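# Swap the sealant gun's cartridge for the blue-band one

## Task

Remove the incorrect cartridge now sitting in the sealant gun. Put the cartridge marked with the wide blue band into the gun instead: its front end must be pushed all the way forward into the cup of the front ring, with the nozzle sticking out through that ring. The plunger rod will only slide backward while the small thumb plate on it (just behind the handle) is held pushed toward the gun's front. At the end the plunger's disc must touch the rear end of the loaded cartridge; the trigger is usable. Both the loaded gun and the removed cartridge must end up still, lying directly on the table, not leaning on each other or on anything else. Then state that you are done.

## Robot and tools

Robot: two arms, left_arm and right_arm, each with a parallel gripper. Bases in the scene frame: left_arm at (+0.016, +0.243, 0) m, quat_wxyz (+1.000, 0, 0, +0.004); right_arm at (+0.026, -0.351, 0) m, quat_wxyz (+1.000, 0, 0, -0.025). A two-camera stand sits behind the arms. Loose objects may occasionally get a small nudge.

Frames. Scene frame: origin at table-top height halfway between the nominal bases, +x away from the robot over the table, +z up, +y toward left_arm (arm names do not match image left/right). Each arm's reported hand position, orientation, velocities and targets are in that arm's own base frame. Fingers point along the gripper's +z and open/close along its y; end_effector_position is the point between the pads, about 1 cm behind the tips. Printed poses may be off by a few centimetres, more at long reach.

execute_actions(actions, cameras). actions is a list of actions; each action is up to 15 rows, one row per 1/30 s step, and a short action repeats its final row until step 15. Every row is one flat list of 14 numbers in [-1, 1]: dx, dy, dz, rx, ry, rz, opening for left_arm, then the same seven for right_arm. dx..rz are offsets, not poses: measured from that arm's Hand target as it stood when the action began, along that arm's base axes, and every row counts from that same start, not from the row before. Scale: 1.0 = 0.6 m or 180 degrees. rx, ry, rz form one rotation vector, turning about the Hand target's position. A translation longer than 1.0 is shortened along its direction. Repeating an offset in a new action moves further. opening is absolute: +1 = fully open (0.094 m), -1 = closed. To leave an arm alone send six zeros, but always resend the opening you want, since 0 there means half open. Images come back only for an empty actions list or when cameras names them (["all"], names, or []).

move(target, speed, blend, opening_speed, grip_force, blocking, cameras). target is one 14-number row as above or a list of up to 15 such rows; every row is an offset from the Hand targets at the move's start, not from the previous row. Paths are straight lines, ending together, capped at 10 s. speed: m/s, 0.002 to 2.9, default 0.25 (turns up to twice that in rad/s); one value or one per target. blend: corner rounding in m, default 0 (stop at each). opening_speed: per second on the -1..+1 scale, at least 0.2; use it to close gently. grip_force: newtons per finger pad, 10 to 50, one value or one per arm; it persists; lower values close slowly. blocking=false returns early while the move continues. The result adds a move: line (done, off_target, moving, held, fault) and limits such as limits=paced (pose clipped) or limits=held (steps withheld). Moves do not avoid obstacles or the other arm; faster moves overshoot and hit harder; don't route a gripper close by its own base, as the elbow may whip round.

wait(seconds): 0 to 3600, lets things run with no new commands. stop(): brakes a running move. zoom_image(camera, region): camera is cam_high, cam_low, cam_left_wrist or cam_right_wrist; region [x0, y0, x1, y1] in pixels, at most 504 wide and 504 high, from the latest image. finished_scene(scene): pass the current scene number once the goal holds with the robot hands-off; it cannot be undone.

Result lines: Hand target (last commanded pose after clipping; the next offsets count from it), end_effector_position and end_effector_quat_wxyz, grip_measured (measured opening on the command scale; reads slightly wide when empty and narrower than a squeezed hard part), Joint positions (last number is the opening in metres), Joint velocities (may read within noise or be omitted), Joint torques (noisy, offset, numbers 1-3 wrap at ±28 N m), Tool commands, and MOTOR HOT / OVER-TEMPERATURE FAULT / FAULT lines.

Behaviour. Commanded orientation is clipped to 40 degrees from the measured one each step. Grippers often stop short or sag and tilt under friction and weight; check after each move and send the remaining gap as an offset. A blocked arm keeps pushing until commanded back past its gripper. Grip force jumps to the limit (about 50-64 N per pad) shortly after contact; to release, command an opening clearly above grip_measured. Joint ranges (rad): waist -2.618 to 3.054, shoulder 0 to 3.142, elbow 0 to 3.142 (straight at 2.901), wrist pitch -1.571 to 1.571, wrist yaw -1.571 to 1.571, wrist roll -2.094 to 2.094. Motors heat when holding loads, stretched out or pushing against something: 75 °C warns, 90 °C folds that arm away for good, 100 °C drops it.

Avoid: dropping parts or releasing them while moving, fast impacts, hard shoves on fixed or heavy things, anything leaving the table, grippers or wrist cameras meeting each other, one gripper closing on the other's fingers, strain on the camera cables, and anything causing an arm to stop.

Cameras: cam_high, cam_low, cam_left_wrist, cam_right_wrist, all 672x504.

Each tool is called by a JSON object that holds its "fn" and its "kwargs".

## Session

{"fn": "execute_actions", "kwargs": {"actions": []}}

Scene clock: 0.00 s.
left_arm: end_effector_position=(+0.3207, -0.1670, +0.2035) grip_measured=+1.000 end_effector_quat_wxyz=(+0.593, +0.145, +0.738, -0.289) | right_arm: end_effector_position=(+0.2769, +0.0325, +0.2823) grip_measured=+1.000 end_effector_quat_wxyz=(+0.714, -0.053, +0.664, +0.214)
Joint positions: left_arm=[-0.331 1.066 0.383 0.545 0.313 -0.216 0.094] | right_arm=[-0.255 0.544 0.313 0.369 -0.621 0.293 0.094]
Joint velocities: within noise
Joint torques (N m): no reading
Heat: left arm: 29 °C; right arm: 28 °C.
Hand target: left_arm +0.3229, -0.1678, +0.2169; +0.607, +0.147, +0.725, -0.290 | right_arm +0.2766, +0.0325, +0.2869; +0.718, -0.055, +0.661, +0.213
Tool commands: left_gripper/opening=+1.0 right_gripper/opening=+1.0

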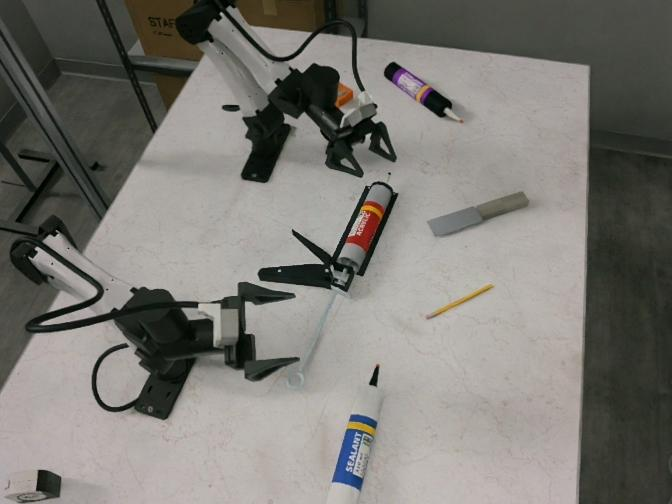

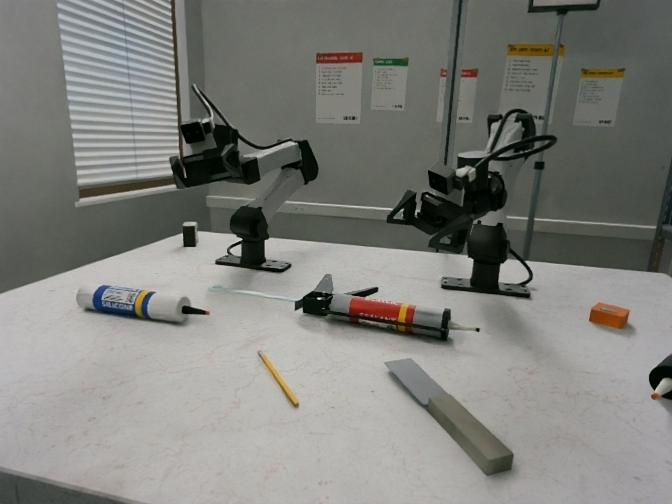

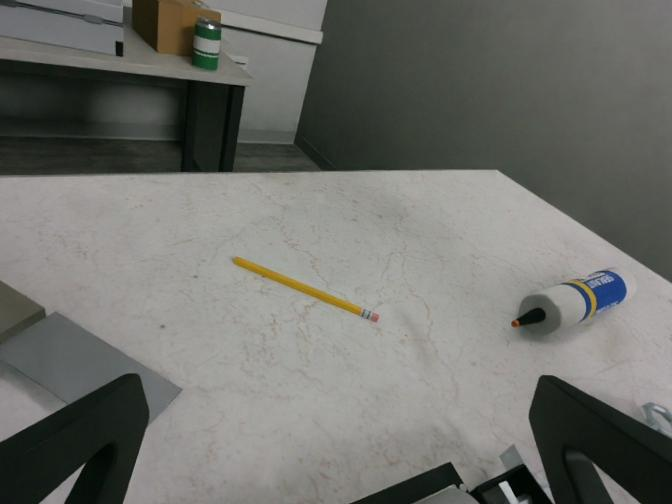

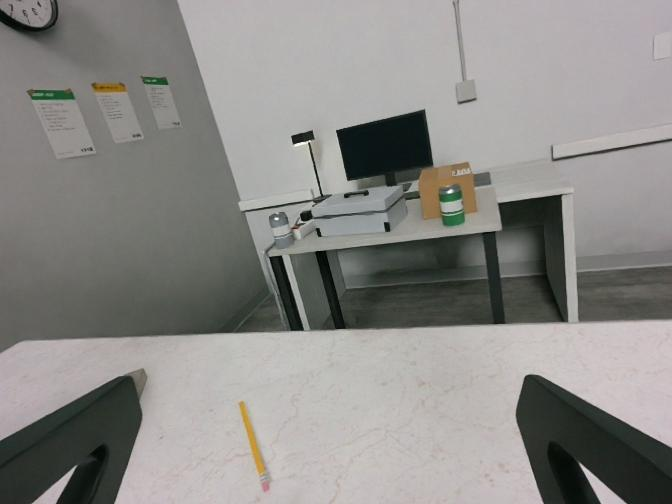

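{"fn": "zoom_image", "kwargs": {"camera": "cam_high", "region": [240, 150, 440, 400]}}

{"fn": "zoom_image", "kwargs": {"camera": "cam_low", "region": [190, 240, 510, 400]}}

{"fn": "zoom_image", "kwargs": {"camera": "cam_high", "region": [280, 340, 440, 504]}}

Scaled by 2.016.

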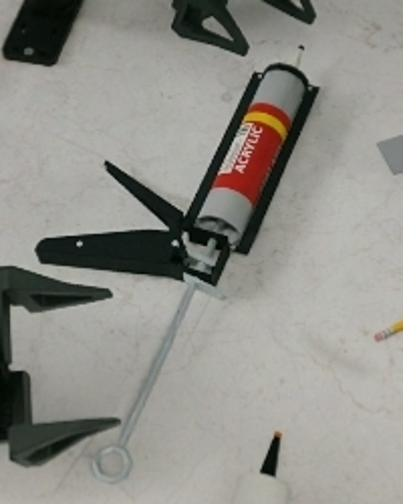

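Scaled by 1.575.

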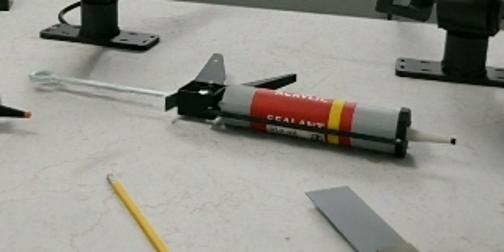

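Scaled by 3.073.

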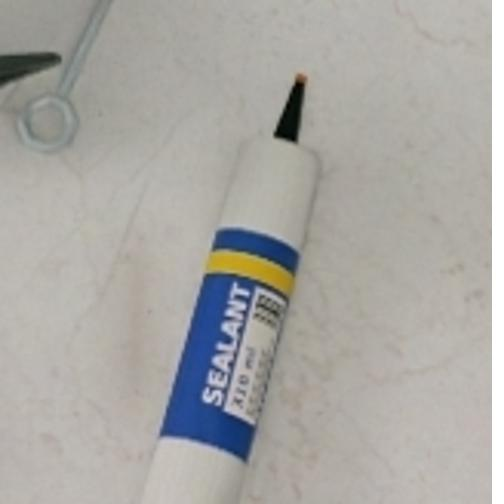

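{"fn": "move", "kwargs": {"target": [0.012,-0.054,0.222,0.204,0.426,0.103,1, 0.05,0.0,0.02,-0.153,0.517,-0.040,1], "speed": 0.4, "cameras": ["all"]}}

Scene clock: 33.40 s.
left_arm: end_effector_position=(+0.3298, -0.1978, +0.3438) grip_measured=+1.000 end_effector_quat_wxyz=(+0.244, +0.003, +0.959, -0.143) | right_arm: end_effector_position=(+0.3068, +0.0324, +0.2964) grip_measured=+1.000 end_effector_quat_wxyz=(+0.193, -0.002, +0.981, +0.026)
Joint positions: left_arm=[-0.542 1.773 2.327 -1.55 -0.005 -0.534 0.094] | right_arm=[0.097 1.533 1.921 -1.568 -0.015 0.096 0.094]
Joint torques (N m): left_arm=[0.05 -6.67 7.17 1.34 -0.1 -0.11] | right_arm=[0.4 -3.71 7.94 1.04 0.12 0.09]
Heat: left arm: 34 °C; right arm: 33 °C.
Hand target: left_arm +0.3301, -0.2002, +0.3501; +0.000, +0.000, +1.000, +0.000 | right_arm +0.3066, +0.0325, +0.2989; +0.000, +0.001, +1.000, +0.000
Off the commanded pose: left_arm 0.007 m, 33 deg | right_arm 0.003 m, 22 deg.
joint sent to its limit (left arm) — joint 4 (wrist pitch), lower limit. The joint targets are off in orientation, not in position.
joint sent to its limit (right arm) — joint 4 (wrist pitch), lower limit. The joint targets are off in orientation, not in position.
move: off_target (left_arm, right_arm)

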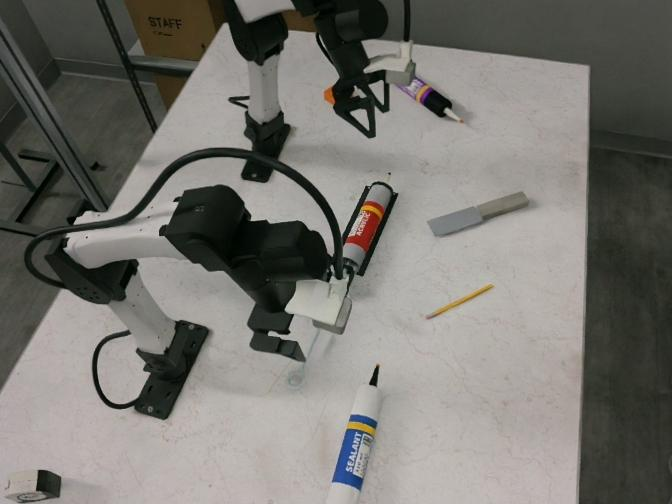

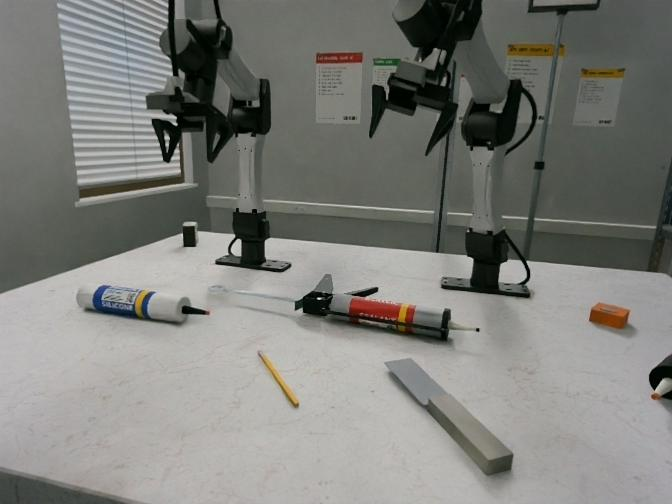

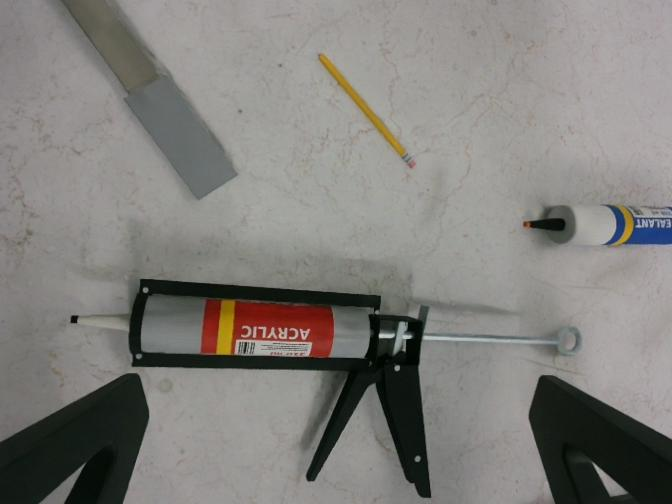

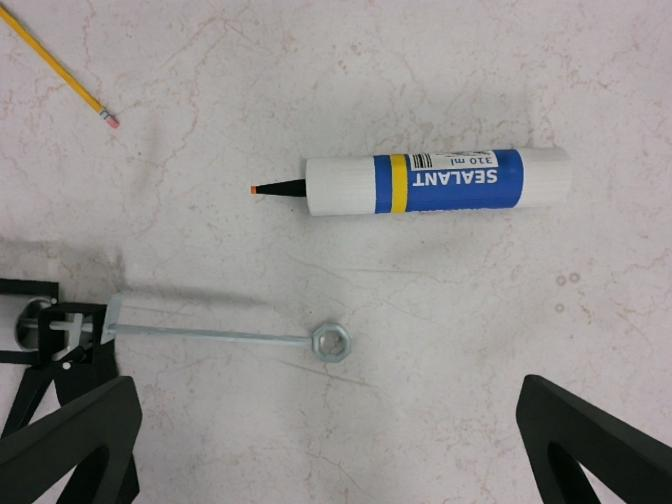

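{"fn": "move", "kwargs": {"target": [0.0,0.0,-0.2,0,0,0,1, 0.0,0.0,-0.167,0,0,0,1], "speed": 0.4, "cameras": ["all"]}}

Scene clock: 42.10 s.
left_arm: end_effector_position=(+0.3314, -0.1988, +0.2314) grip_measured=+1.000 end_effector_quat_wxyz=(+0.098, +0.003, +0.994, -0.056) | right_arm: end_effector_position=(+0.3100, +0.0322, +0.2020) grip_measured=+1.000 end_effector_quat_wxyz=(+0.030, +0.000, +1.000, +0.009)
Joint positions: left_arm=[-0.542 1.891 2.098 -1.551 -0.005 -0.537 0.094] | right_arm=[0.097 1.705 1.765 -1.569 -0.013 0.097 0.094]
Joint torques (N m): left_arm=[0.23 -8.87 5.59 0.74 -0.02 -0.11] | right_arm=[0.46 -5.49 5.87 0.36 0.07 0.11]
Heat: left arm: 33 °C; right arm: 32 °C.
Hand target: left_arm +0.3301, -0.2002, +0.2301; +0.000, +0.000, +1.000, +0.000 | right_arm +0.3066, +0.0325, +0.1987; +0.000, +0.001, +1.000, +0.000
Off the commanded pose: left_arm 0.002 m, 13 deg | right_arm 0.005 m, 4 deg.
joint sent to its limit (left arm) — joint 4 (wrist pitch), lower limit. The joint targets are off in orientation, not in position.
joint sent to its limit (right arm) — joint 4 (wrist pitch), lower limit. The joint targets still meet the commanded pose.
move: off_target (left_arm, right_arm)

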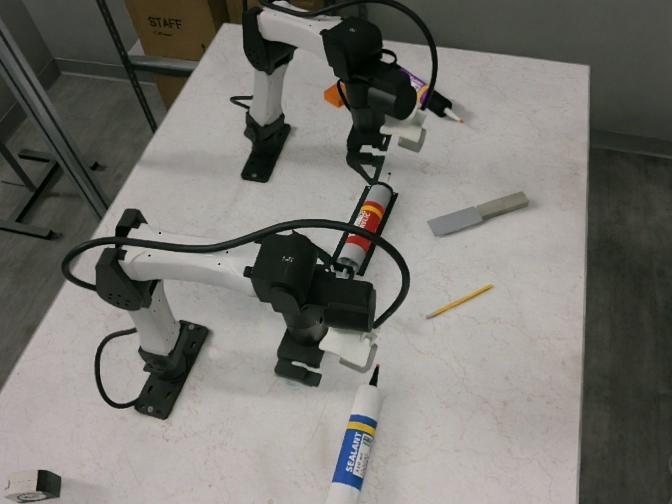

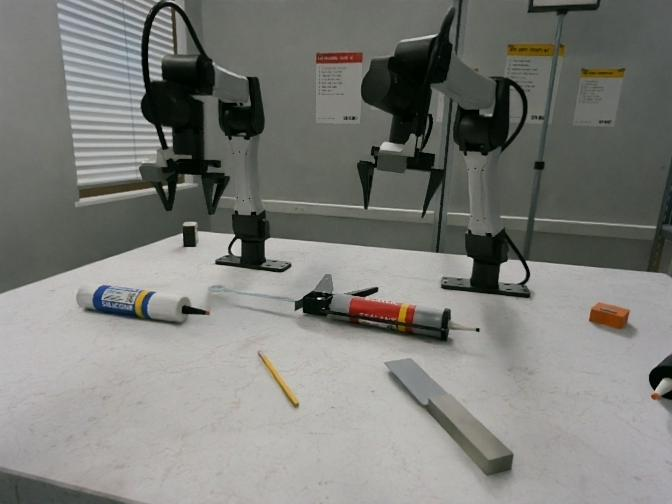

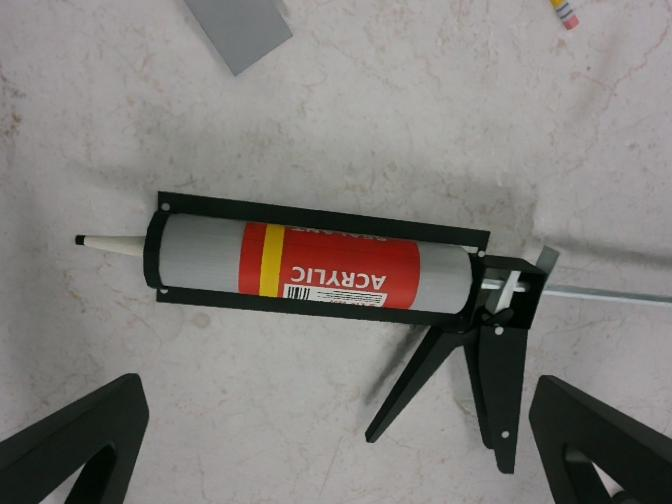

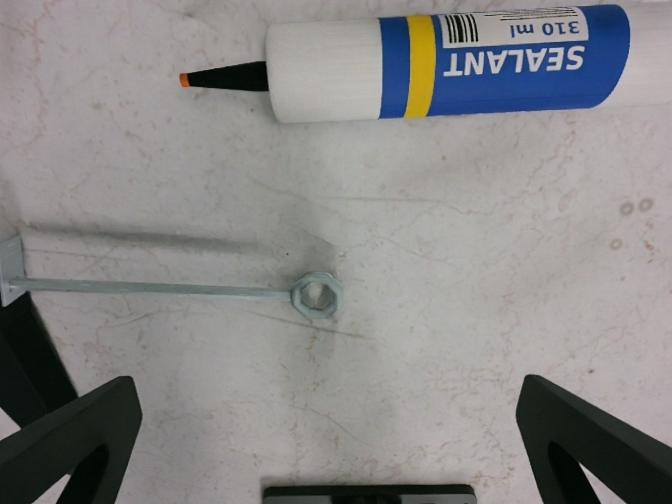

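{"fn": "zoom_image", "kwargs": {"camera": "cam_left_wrist", "region": [420, 210, 672, 480]}}

{"fn": "zoom_image", "kwargs": {"camera": "cam_low", "region": [200, 260, 400, 340]}}

{"fn": "zoom_image", "kwargs": {"camera": "cam_left_wrist", "region": [60, 170, 300, 340]}}

Scaled by 1.867.

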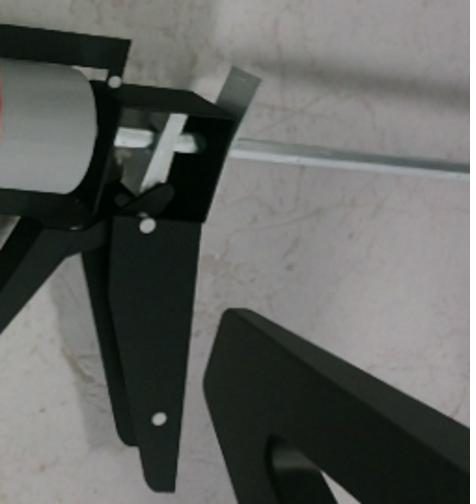

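Scaled by 2.520.

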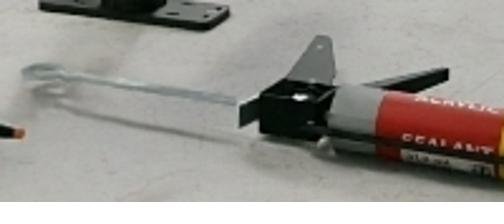

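Scaled by 2.100.

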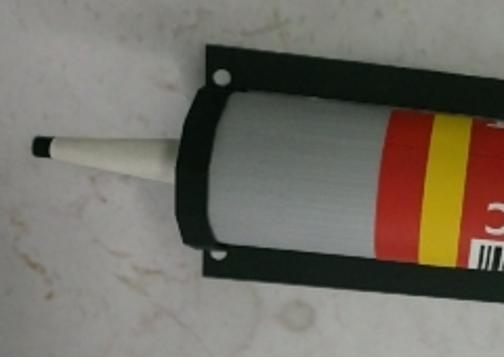

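{"fn": "move", "kwargs": {"target": [-0.007,-0.37,-0.15,0,0,-0.035,-1, -0.054,-0.015,-0.10,0,0,-0.511,1], "speed": 0.3, "cameras": ["all"]}}

Scene clock: 132.43 s.
left_arm: end_effector_position=(+0.3254, -0.4178, +0.1361) grip_measured=-0.989 end_effector_quat_wxyz=(+0.089, +0.058, +0.989, -0.098) | right_arm: end_effector_position=(+0.2711, +0.0264, +0.1352) grip_measured=+1.000 end_effector_quat_wxyz=(-0.016, +0.713, +0.701, -0.009)
Joint positions: left_arm=[-0.911 2.565 2.811 -1.551 -0.006 -0.793 0] | right_arm=[0.089 1.603 1.386 -1.387 -0.013 1.677 0.094]
Joint torques (N m): left_arm=[0.21 -12.96 8.01 0.77 -0.04 -0.14] | right_arm=[-0.77 -7.09 5.82 0.42 0.11 0.17]
Heat: left arm: 38 °C; right arm: 31 °C.
Hand target: left_arm +0.3257, -0.4222, +0.1401; +0.000, +0.055, +0.998, +0.000 | right_arm +0.2742, +0.0235, +0.1387; +0.000, +0.720, +0.694, +0.000
Off the commanded pose: left_arm 0.006 m, 15 deg | right_arm 0.005 m, 2 deg.
joint sent to its limit (left arm) — joint 4 (wrist pitch), lower limit. The joint targets are off in orientation, not in position.
move: off_target (left_arm)

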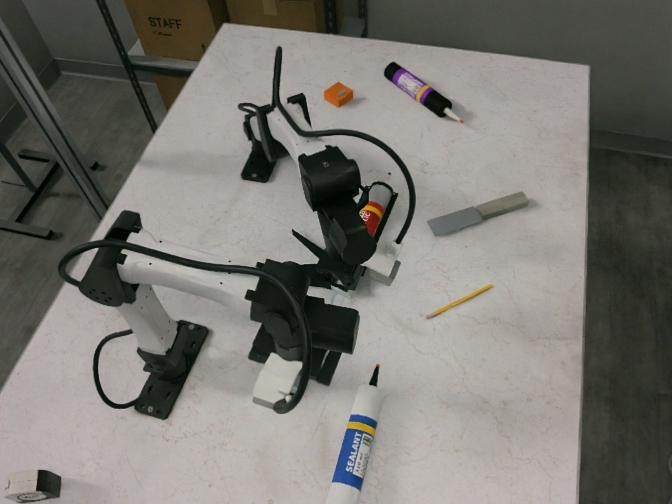

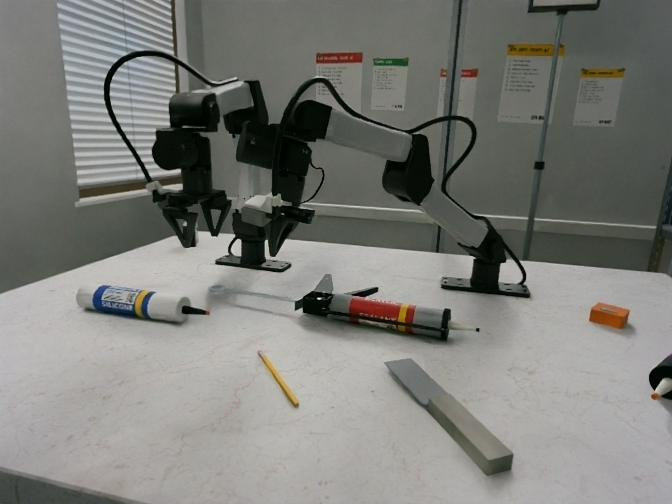

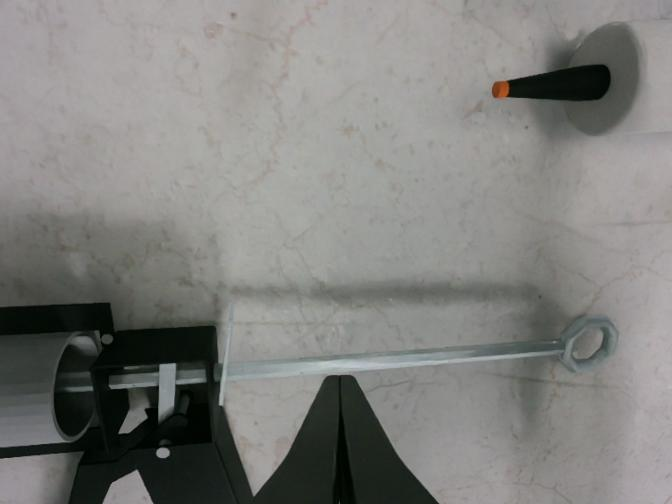

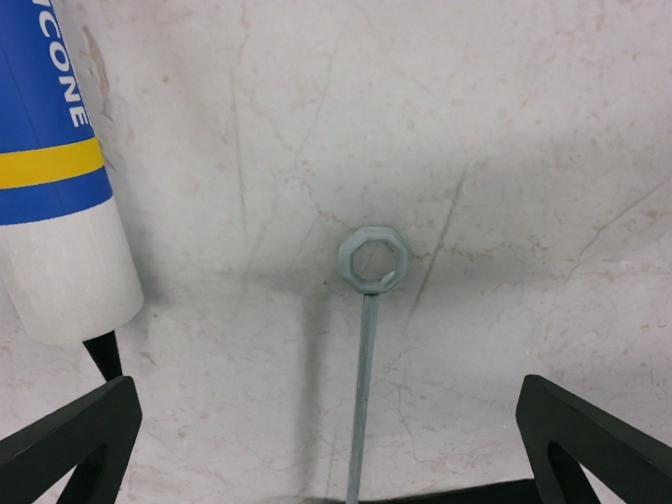

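{"fn": "move", "kwargs": {"target": [0,0,0,0,0,0,-1, -0.024,0.035,-0.15,0,0,-0.015,0.2], "speed": 0.3, "cameras": ["cam_right_wrist","cam_low"]}}

Scene clock: 144.83 s.
left_arm: end_effector_position=(+0.3254, -0.4178, +0.1361) grip_measured=-0.989 end_effector_quat_wxyz=(+0.089, +0.058, +0.989, -0.098) | right_arm: end_effector_position=(+0.2568, +0.0438, +0.0504) grip_measured=+0.202 end_effector_quat_wxyz=(-0.009, +0.734, +0.679, -0.002)
Joint positions: left_arm=[-0.911 2.565 2.811 -1.551 -0.006 -0.793 0] | right_arm=[0.161 1.587 1.028 -1.025 -0.013 1.809 0.056]
Joint torques (N m): left_arm=[0.12 -13.07 7.87 0.77 -0.04 -0.1] | right_arm=[0.44 -5.2 5.59 0.51 0.13 0.17]
Heat: left arm: 41 °C; right arm: 31 °C.
Hand target: left_arm +0.3257, -0.4222, +0.1401; +0.000, +0.055, +0.998, +0.000 | right_arm +0.2598, +0.0445, +0.0486; +0.000, +0.736, +0.677, +0.000
Off the commanded pose: left_arm 0.006 m, 15 deg | right_arm 0.004 m, 1 deg.
joint sent to its limit (left arm) — joint 4 (wrist pitch), lower limit. The joint targets are off in orientation, not in position.
move: done
Images, in order (width x height): cam_low 672x504, cam_right_wrist 672x504.

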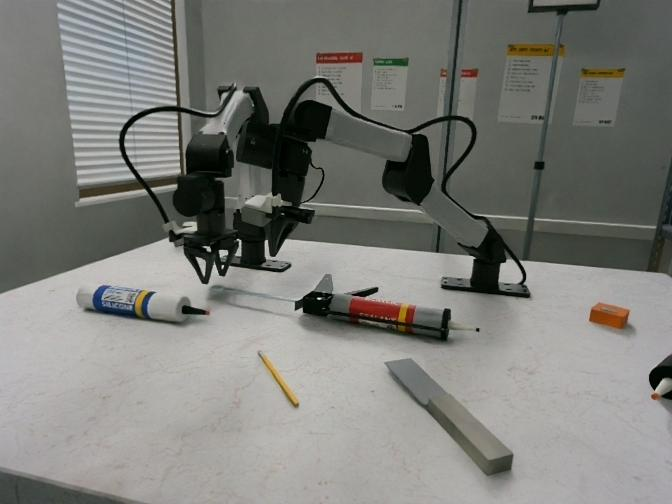

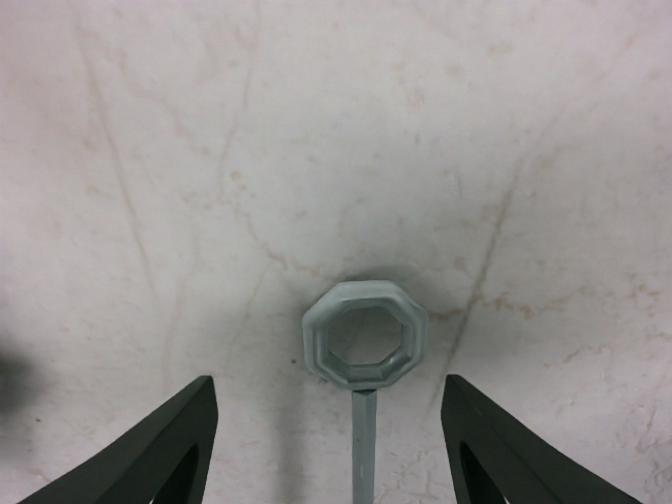

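{"fn": "move", "kwargs": {"target": [0,0,0,0,0,0,-1, -0.0138,0.041,-0.047,0,0,0,0.0], "speed": 0.15, "cameras": ["cam_right_wrist","cam_low","cam_left_wrist"]}}

Scene clock: 151.87 s.
left_arm: end_effector_position=(+0.3254, -0.4178, +0.1361) grip_measured=-0.989 end_effector_quat_wxyz=(+0.089, +0.058, +0.989, -0.098) | right_arm: end_effector_position=(+0.2498, +0.0685, +0.0245) grip_measured=+0.002 end_effector_quat_wxyz=(-0.007, +0.734, +0.679, +0.001)
Joint positions: left_arm=[-0.911 2.565 2.811 -1.551 -0.006 -0.793 0] | right_arm=[0.259 1.611 0.942 -0.906 -0.013 1.907 0.047]
Joint torques (N m): left_arm=[0.14 -12.9 7.88 0.77 -0.08 -0.14] | right_arm=[0.54 -4.31 5.29 0.55 0.15 0.13]
Heat: left arm: 43 °C; right arm: 31 °C.
Hand target: left_arm +0.3257, -0.4222, +0.1401; +0.000, +0.055, +0.998, +0.000 | right_arm +0.2516, +0.0691, +0.0205; +0.000, +0.736, +0.677, +0.000
Off the commanded pose: left_arm 0.006 m, 15 deg | right_arm 0.004 m, 1 deg.
joint sent to its limit (left arm) — joint 4 (wrist pitch), lower limit. The joint targets are off in orientation, not in position.
move: done
Images, in order (width x height): cam_low 672x504, cam_left_wrist 672x504, cam_right_wrist 672x504.

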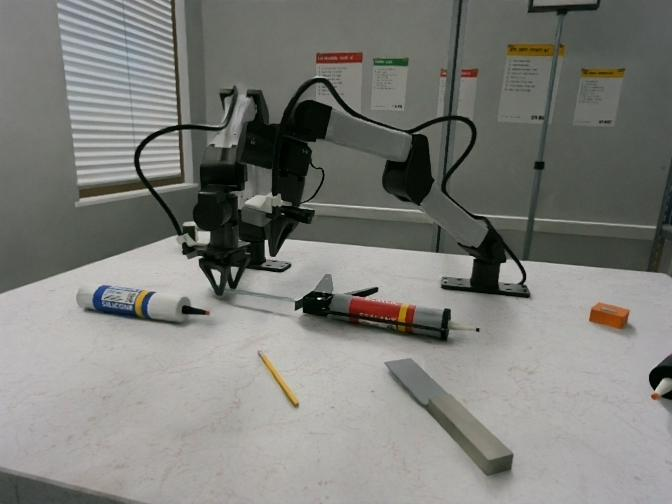

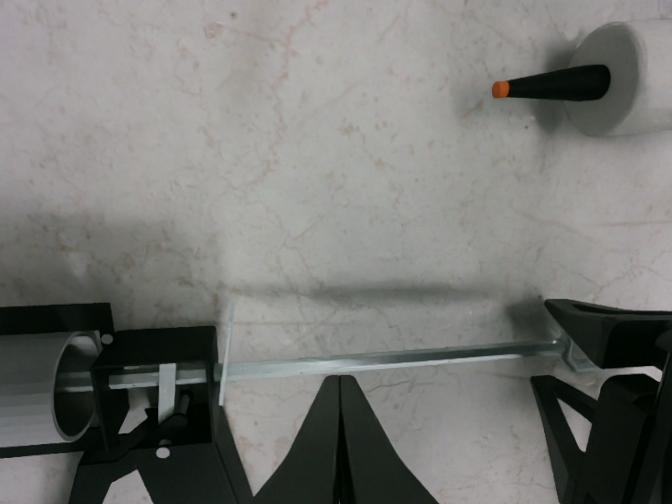

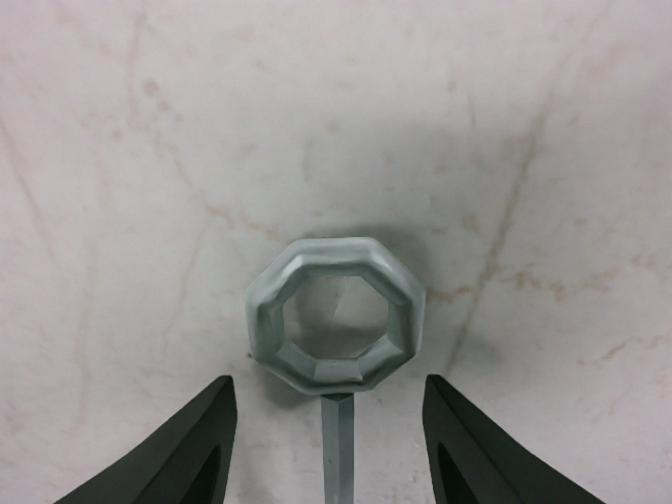

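{"fn": "move", "kwargs": {"target": [0,0,0,0,0,0,-1, 0,0.004,-0.003,0,0,0,-1], "speed": 0.15, "opening_speed": 1.0, "cameras": ["cam_right_wrist","cam_left_wrist"]}}

Scene clock: 157.07 s.
left_arm: end_effector_position=(+0.3254, -0.4178, +0.1361) grip_measured=-0.989 end_effector_quat_wxyz=(+0.089, +0.058, +0.989, -0.098) | right_arm: end_effector_position=(+0.2498, +0.0718, +0.0223) grip_measured=-0.851 end_effector_quat_wxyz=(-0.006, +0.732, +0.681, +0.002)
Joint positions: left_arm=[-0.911 2.565 2.811 -1.551 -0.006 -0.793 0] | right_arm=[0.271 1.616 0.939 -0.895 -0.013 1.915 0.007]
Joint torques (N m): left_arm=[0.09 -12.92 7.82 0.79 -0.06 -0.13] | right_arm=[0.18 -4.38 5.5 0.53 0.07 0.16]
Heat: left arm: 44 °C; right arm: 31 °C.
Hand target: left_arm +0.3257, -0.4222, +0.1401; +0.000, +0.055, +0.998, +0.000 | right_arm +0.2516, +0.0715, +0.0187; +0.000, +0.736, +0.677, +0.000
Off the commanded pose: left_arm 0.006 m, 15 deg | right_arm 0.004 m, 1 deg.
joint sent to its limit (left arm) — joint 4 (wrist pitch), lower limit. The joint targets are off in orientation, not in position.
move: done
Images, in order (width x height): cam_left_wrist 672x504, cam_right_wrist 672x504.

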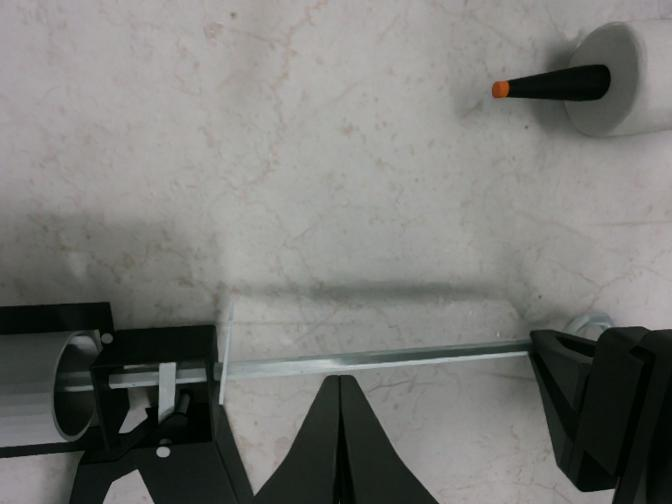

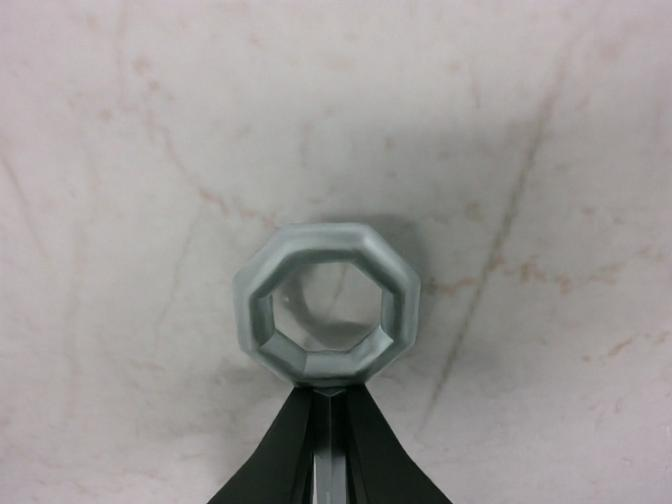

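{"fn": "move", "kwargs": {"target": [-0.01,-0.008,-0.183,0,0,0,-1, 0,0,0,0,0,0,-1], "speed": 0.2, "cameras": ["cam_left_wrist","cam_low","cam_high"]}}

Scene clock: 181.53 s.
left_arm: end_effector_position=(+0.3233, -0.4177, +0.0716) grip_measured=-0.989 end_effector_quat_wxyz=(+0.048, +0.057, +0.996, -0.051) | right_arm: end_effector_position=(+0.2498, +0.0718, +0.0223) grip_measured=-0.851 end_effector_quat_wxyz=(-0.006, +0.732, +0.681, +0.002)
Joint positions: left_arm=[-0.914 2.691 2.81 -1.551 -0.006 -0.8 0] | right_arm=[0.271 1.616 0.939 -0.895 -0.013 1.915 0.007]
Joint torques (N m): left_arm=[0.34 -17.03 5.98 0.58 -0.09 -0.02] | right_arm=[0.17 -4.29 5.44 0.47 0.11 0.15]
Heat: left arm: 47 °C; right arm: 31 °C.
Hand target: left_arm +0.3239, -0.4185, +0.0843; +0.056, +0.057, +0.995, -0.060 (not the last commanded pose) | right_arm +0.2516, +0.0715, +0.0187; +0.000, +0.736, +0.677, +0.000
Off the commanded pose: left_arm 0.043 m, 8 deg | right_arm 0.004 m, 1 deg.
move: held (left_arm; a check stopped the path); limits=held
pose unreachable (left arm): on one or more control steps of this call, first in action 0 (counted from 0), this arm could not follow its commanded pose, so it was not sent that pose on those steps. It may still have moved: this result reports where it is.
cause: moving toward the commanded pose would bring a part of the arm too close to another arm (this arm's wrist (the part past joint 4) and the right arm's wrist (the part past joint 4), at the place that arm is still heading or pushing toward).
Images, in order (width x height): cam_high 672x504, cam_low 672x504, cam_left_wrist 672x504.

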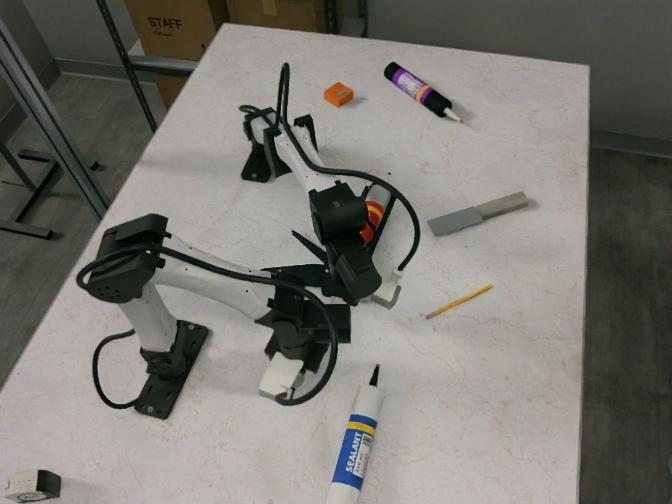

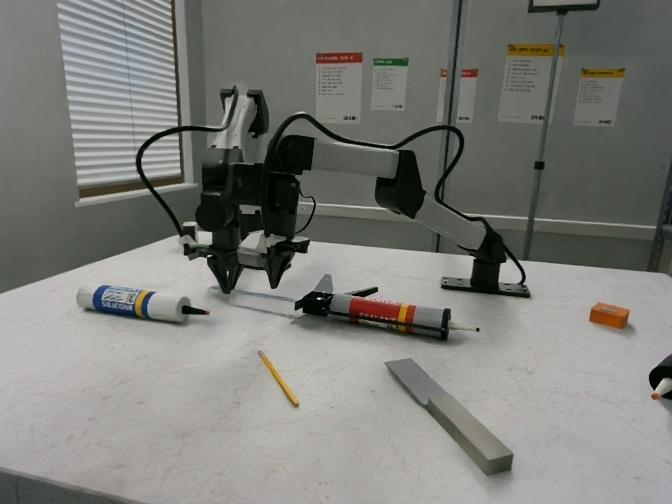

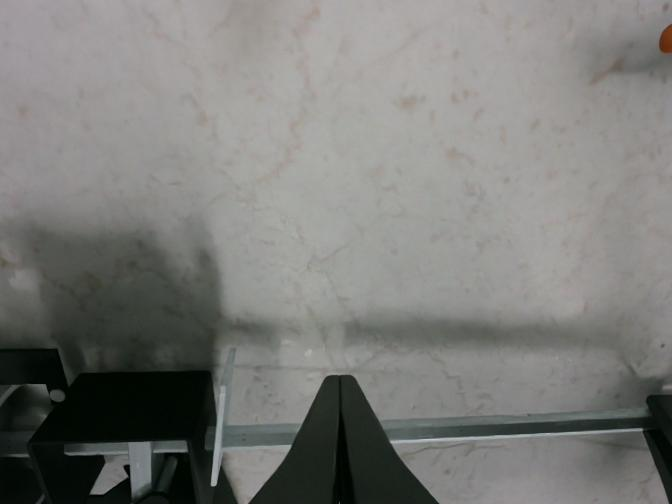

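{"fn": "move", "kwargs": {"target": [[0,0,0.03,0,0,0,-1, 0,0,0,0,0,0,-0.3],[0,0,0.03,0,0,0,-1, 0,-0.003,0.012,0.144,-0.011,0,-0.3]], "speed": 0.15, "cameras": ["cam_left_wrist","cam_low","cam_right_wrist"]}}

Scene clock: 191.37 s.
left_arm: end_effector_position=(+0.3235, -0.4179, +0.0759) grip_measured=-0.989 end_effector_quat_wxyz=(+0.050, +0.057, +0.996, -0.054) | right_arm: end_effector_position=(+0.2495, +0.0700, +0.0257) grip_measured=-0.302 end_effector_quat_wxyz=(-0.154, +0.719, +0.659, +0.155)
Joint positions: left_arm=[-0.914 2.683 2.81 -1.551 -0.006 -0.8 0] | right_arm=[-0.018 1.584 0.846 -0.819 -0.441 1.643 0.033]
Joint torques (N m): left_arm=[0.32 -19.74 5.74 0.54 -0.04 -0.02] | right_arm=[-1.17 -5.03 5.37 0.49 -0.31 -0.11]
Heat: left arm: 50 °C; right arm: 31 °C.
Hand target: left_arm +0.3239, -0.4185, +0.1024; +0.056, +0.057, +0.995, -0.060 | right_arm +0.2516, +0.0697, +0.0259; -0.154, +0.717, +0.659, +0.164
Off the commanded pose: left_arm 0.026 m, 1 deg | right_arm 0.002 m, 1 deg.
joint sent to its limit (left arm) — joint 4 (wrist pitch), lower limit. The joint targets still meet the commanded pose.
move: off_target (left_arm)
Images, in order (width x height): cam_low 672x504, cam_left_wrist 672x504, cam_right_wrist 672x504.

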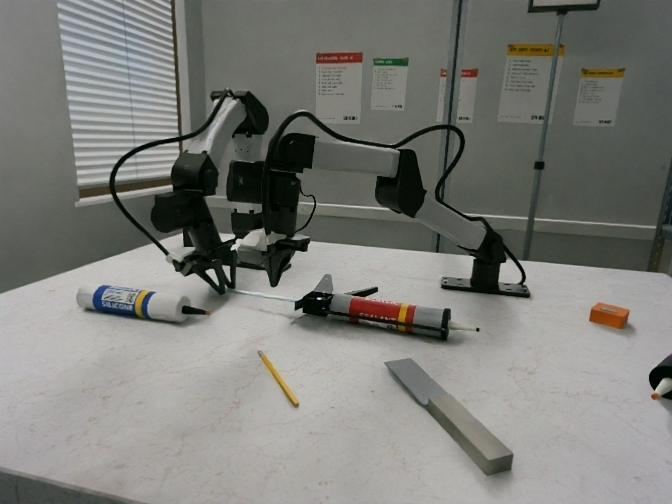

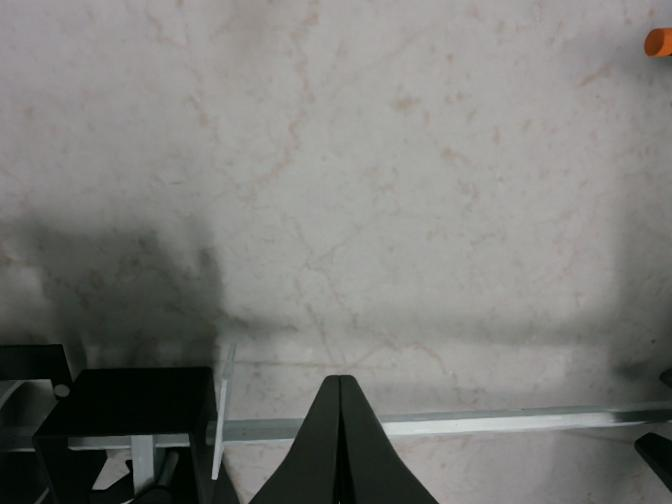

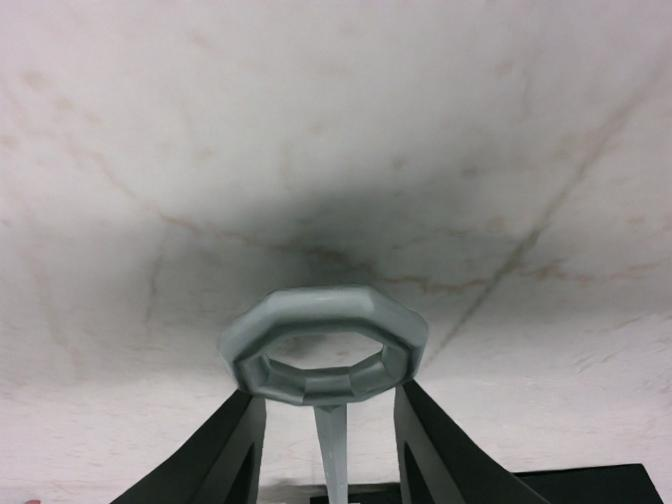

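{"fn": "move", "kwargs": {"target": [[0,0.005,-0.03,0,0,0,-1, 0,0,0,0,0,0,-1],[-0.0165,0.009,-0.127,0,0,0,-1, 0,0,0,0,0,0,-1]], "speed": 0.12, "cameras": ["cam_left_wrist","cam_low","cam_right_wrist"]}}

Scene clock: 206.13 s.
left_arm: end_effector_position=(+0.3087, -0.3988, +0.0123) grip_measured=-0.989 end_effector_quat_wxyz=(+0.030, +0.057, +0.997, -0.031) | right_arm: end_effector_position=(+0.2497, +0.0717, +0.0265) grip_measured=-0.861 end_effector_quat_wxyz=(-0.157, +0.715, +0.662, +0.160)
Joint positions: left_arm=[-0.914 2.498 2.207 -1.194 -0.006 -0.8 0] | right_arm=[-0.018 1.584 0.846 -0.818 -0.452 1.633 0.007]
Joint torques (N m): left_arm=[-0.47 -17.25 5.35 0.98 -0.12 -0.14] | right_arm=[-1.29 -5.04 5.27 0.52 -0.26 0]
Heat: left arm: 60 °C; right arm: 31 °C.
Hand target: left_arm +0.3140, -0.4130, +0.0261; +0.056, +0.057, +0.995, -0.060 | right_arm +0.2516, +0.0697, +0.0259; -0.154, +0.717, +0.659, +0.164
Off the commanded pose: left_arm 0.021 m, 5 deg | right_arm 0.003 m, 1 deg.
move: off_target (left_arm)
Images, in order (width x height): cam_low 672x504, cam_left_wrist 672x504, cam_right_wrist 672x504.

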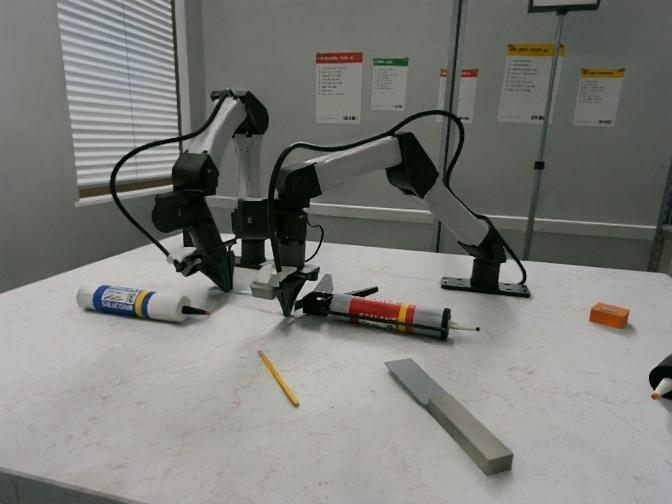

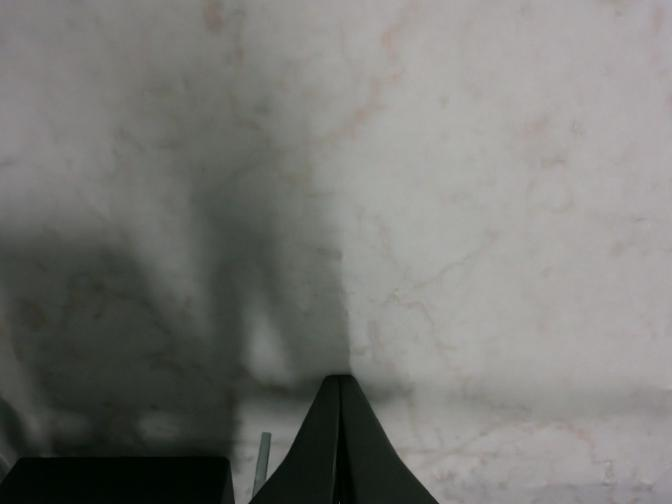

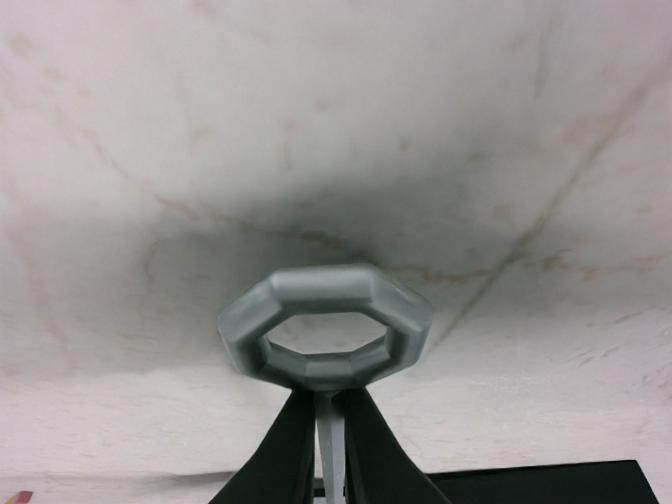

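{"fn": "move", "kwargs": {"target": [[0.006,0.007,0.017,0,0,0,-1, 0,0,0,0,0,0,-1],[0.006,0.007,0.017,0,0,0,-1, -0.0077,-0.10,0,0,0,0,-1]], "speed": 0.08, "cameras": ["cam_left_wrist","cam_low","cam_right_wrist","cam_high"]}}

Scene clock: 215.80 s.
left_arm: end_effector_position=(+0.3071, -0.4339, +0.0169) grip_measured=-0.990 end_effector_quat_wxyz=(+0.043, +0.071, +0.992, -0.093) | right_arm: end_effector_position=(+0.2491, +0.0279, +0.0276) grip_measured=-0.861 end_effector_quat_wxyz=(-0.165, +0.705, +0.663, +0.190)
Joint positions: left_arm=[-0.937 2.496 2.207 -1.084 0.055 -0.8 0] | right_arm=[-0.23 1.62 0.867 -0.891 -0.504 1.382 0.007]
Joint torques (N m): left_arm=[2.44 -18.03 6.82 -0.09 -0.61 -0.02] | right_arm=[-3.9 -4.22 7.86 -0.16 0.3 -0.14]
Heat: left arm: 63 °C; right arm: 31 °C.
Hand target: left_arm +0.3177, -0.4089, +0.0365; +0.056, +0.057, +0.995, -0.060 | right_arm +0.2470, +0.0097, +0.0259; -0.154, +0.717, +0.660, +0.164
Off the commanded pose: left_arm 0.033 m, 4 deg | right_arm 0.018 m, 4 deg.
move: off_target (left_arm, right_arm)

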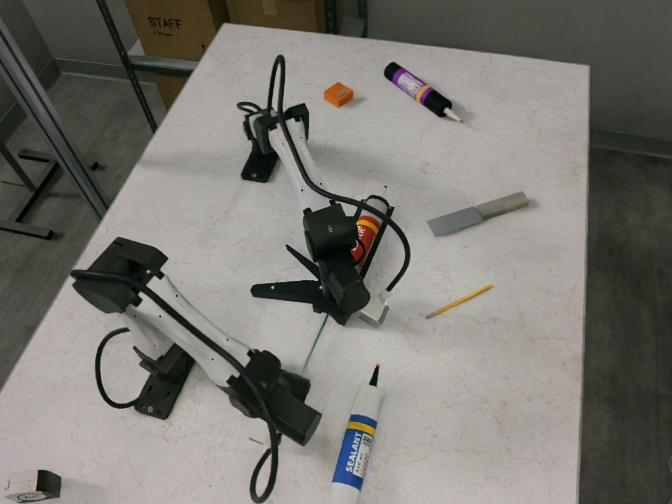

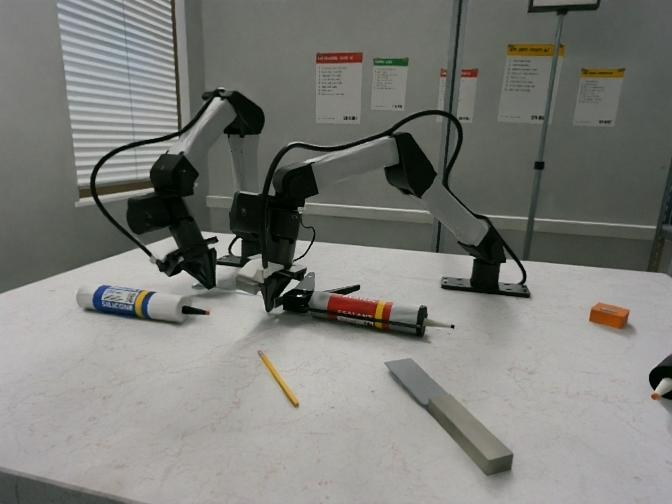

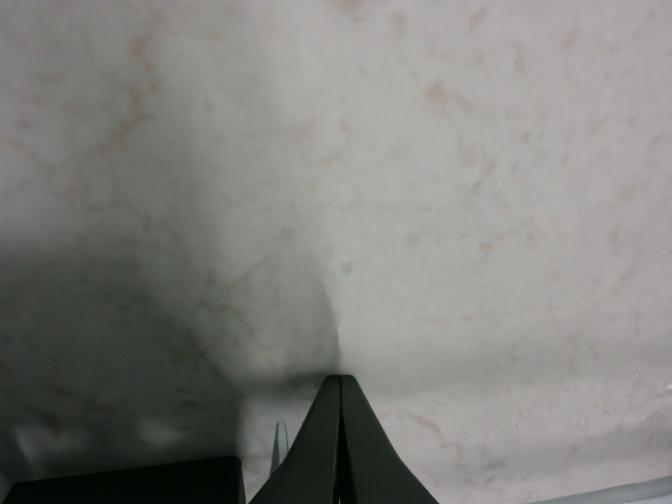

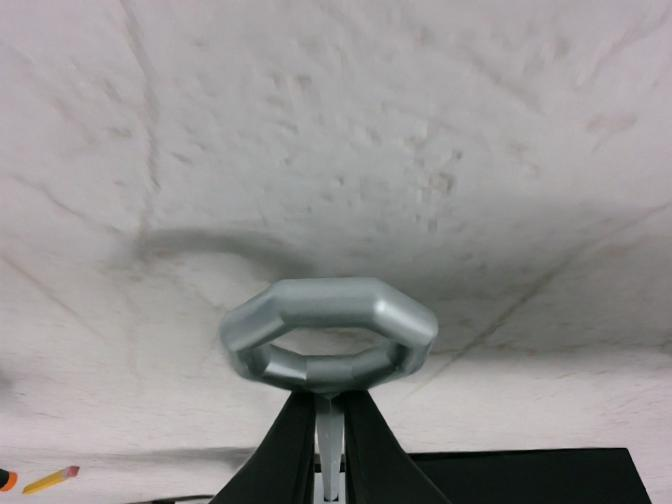

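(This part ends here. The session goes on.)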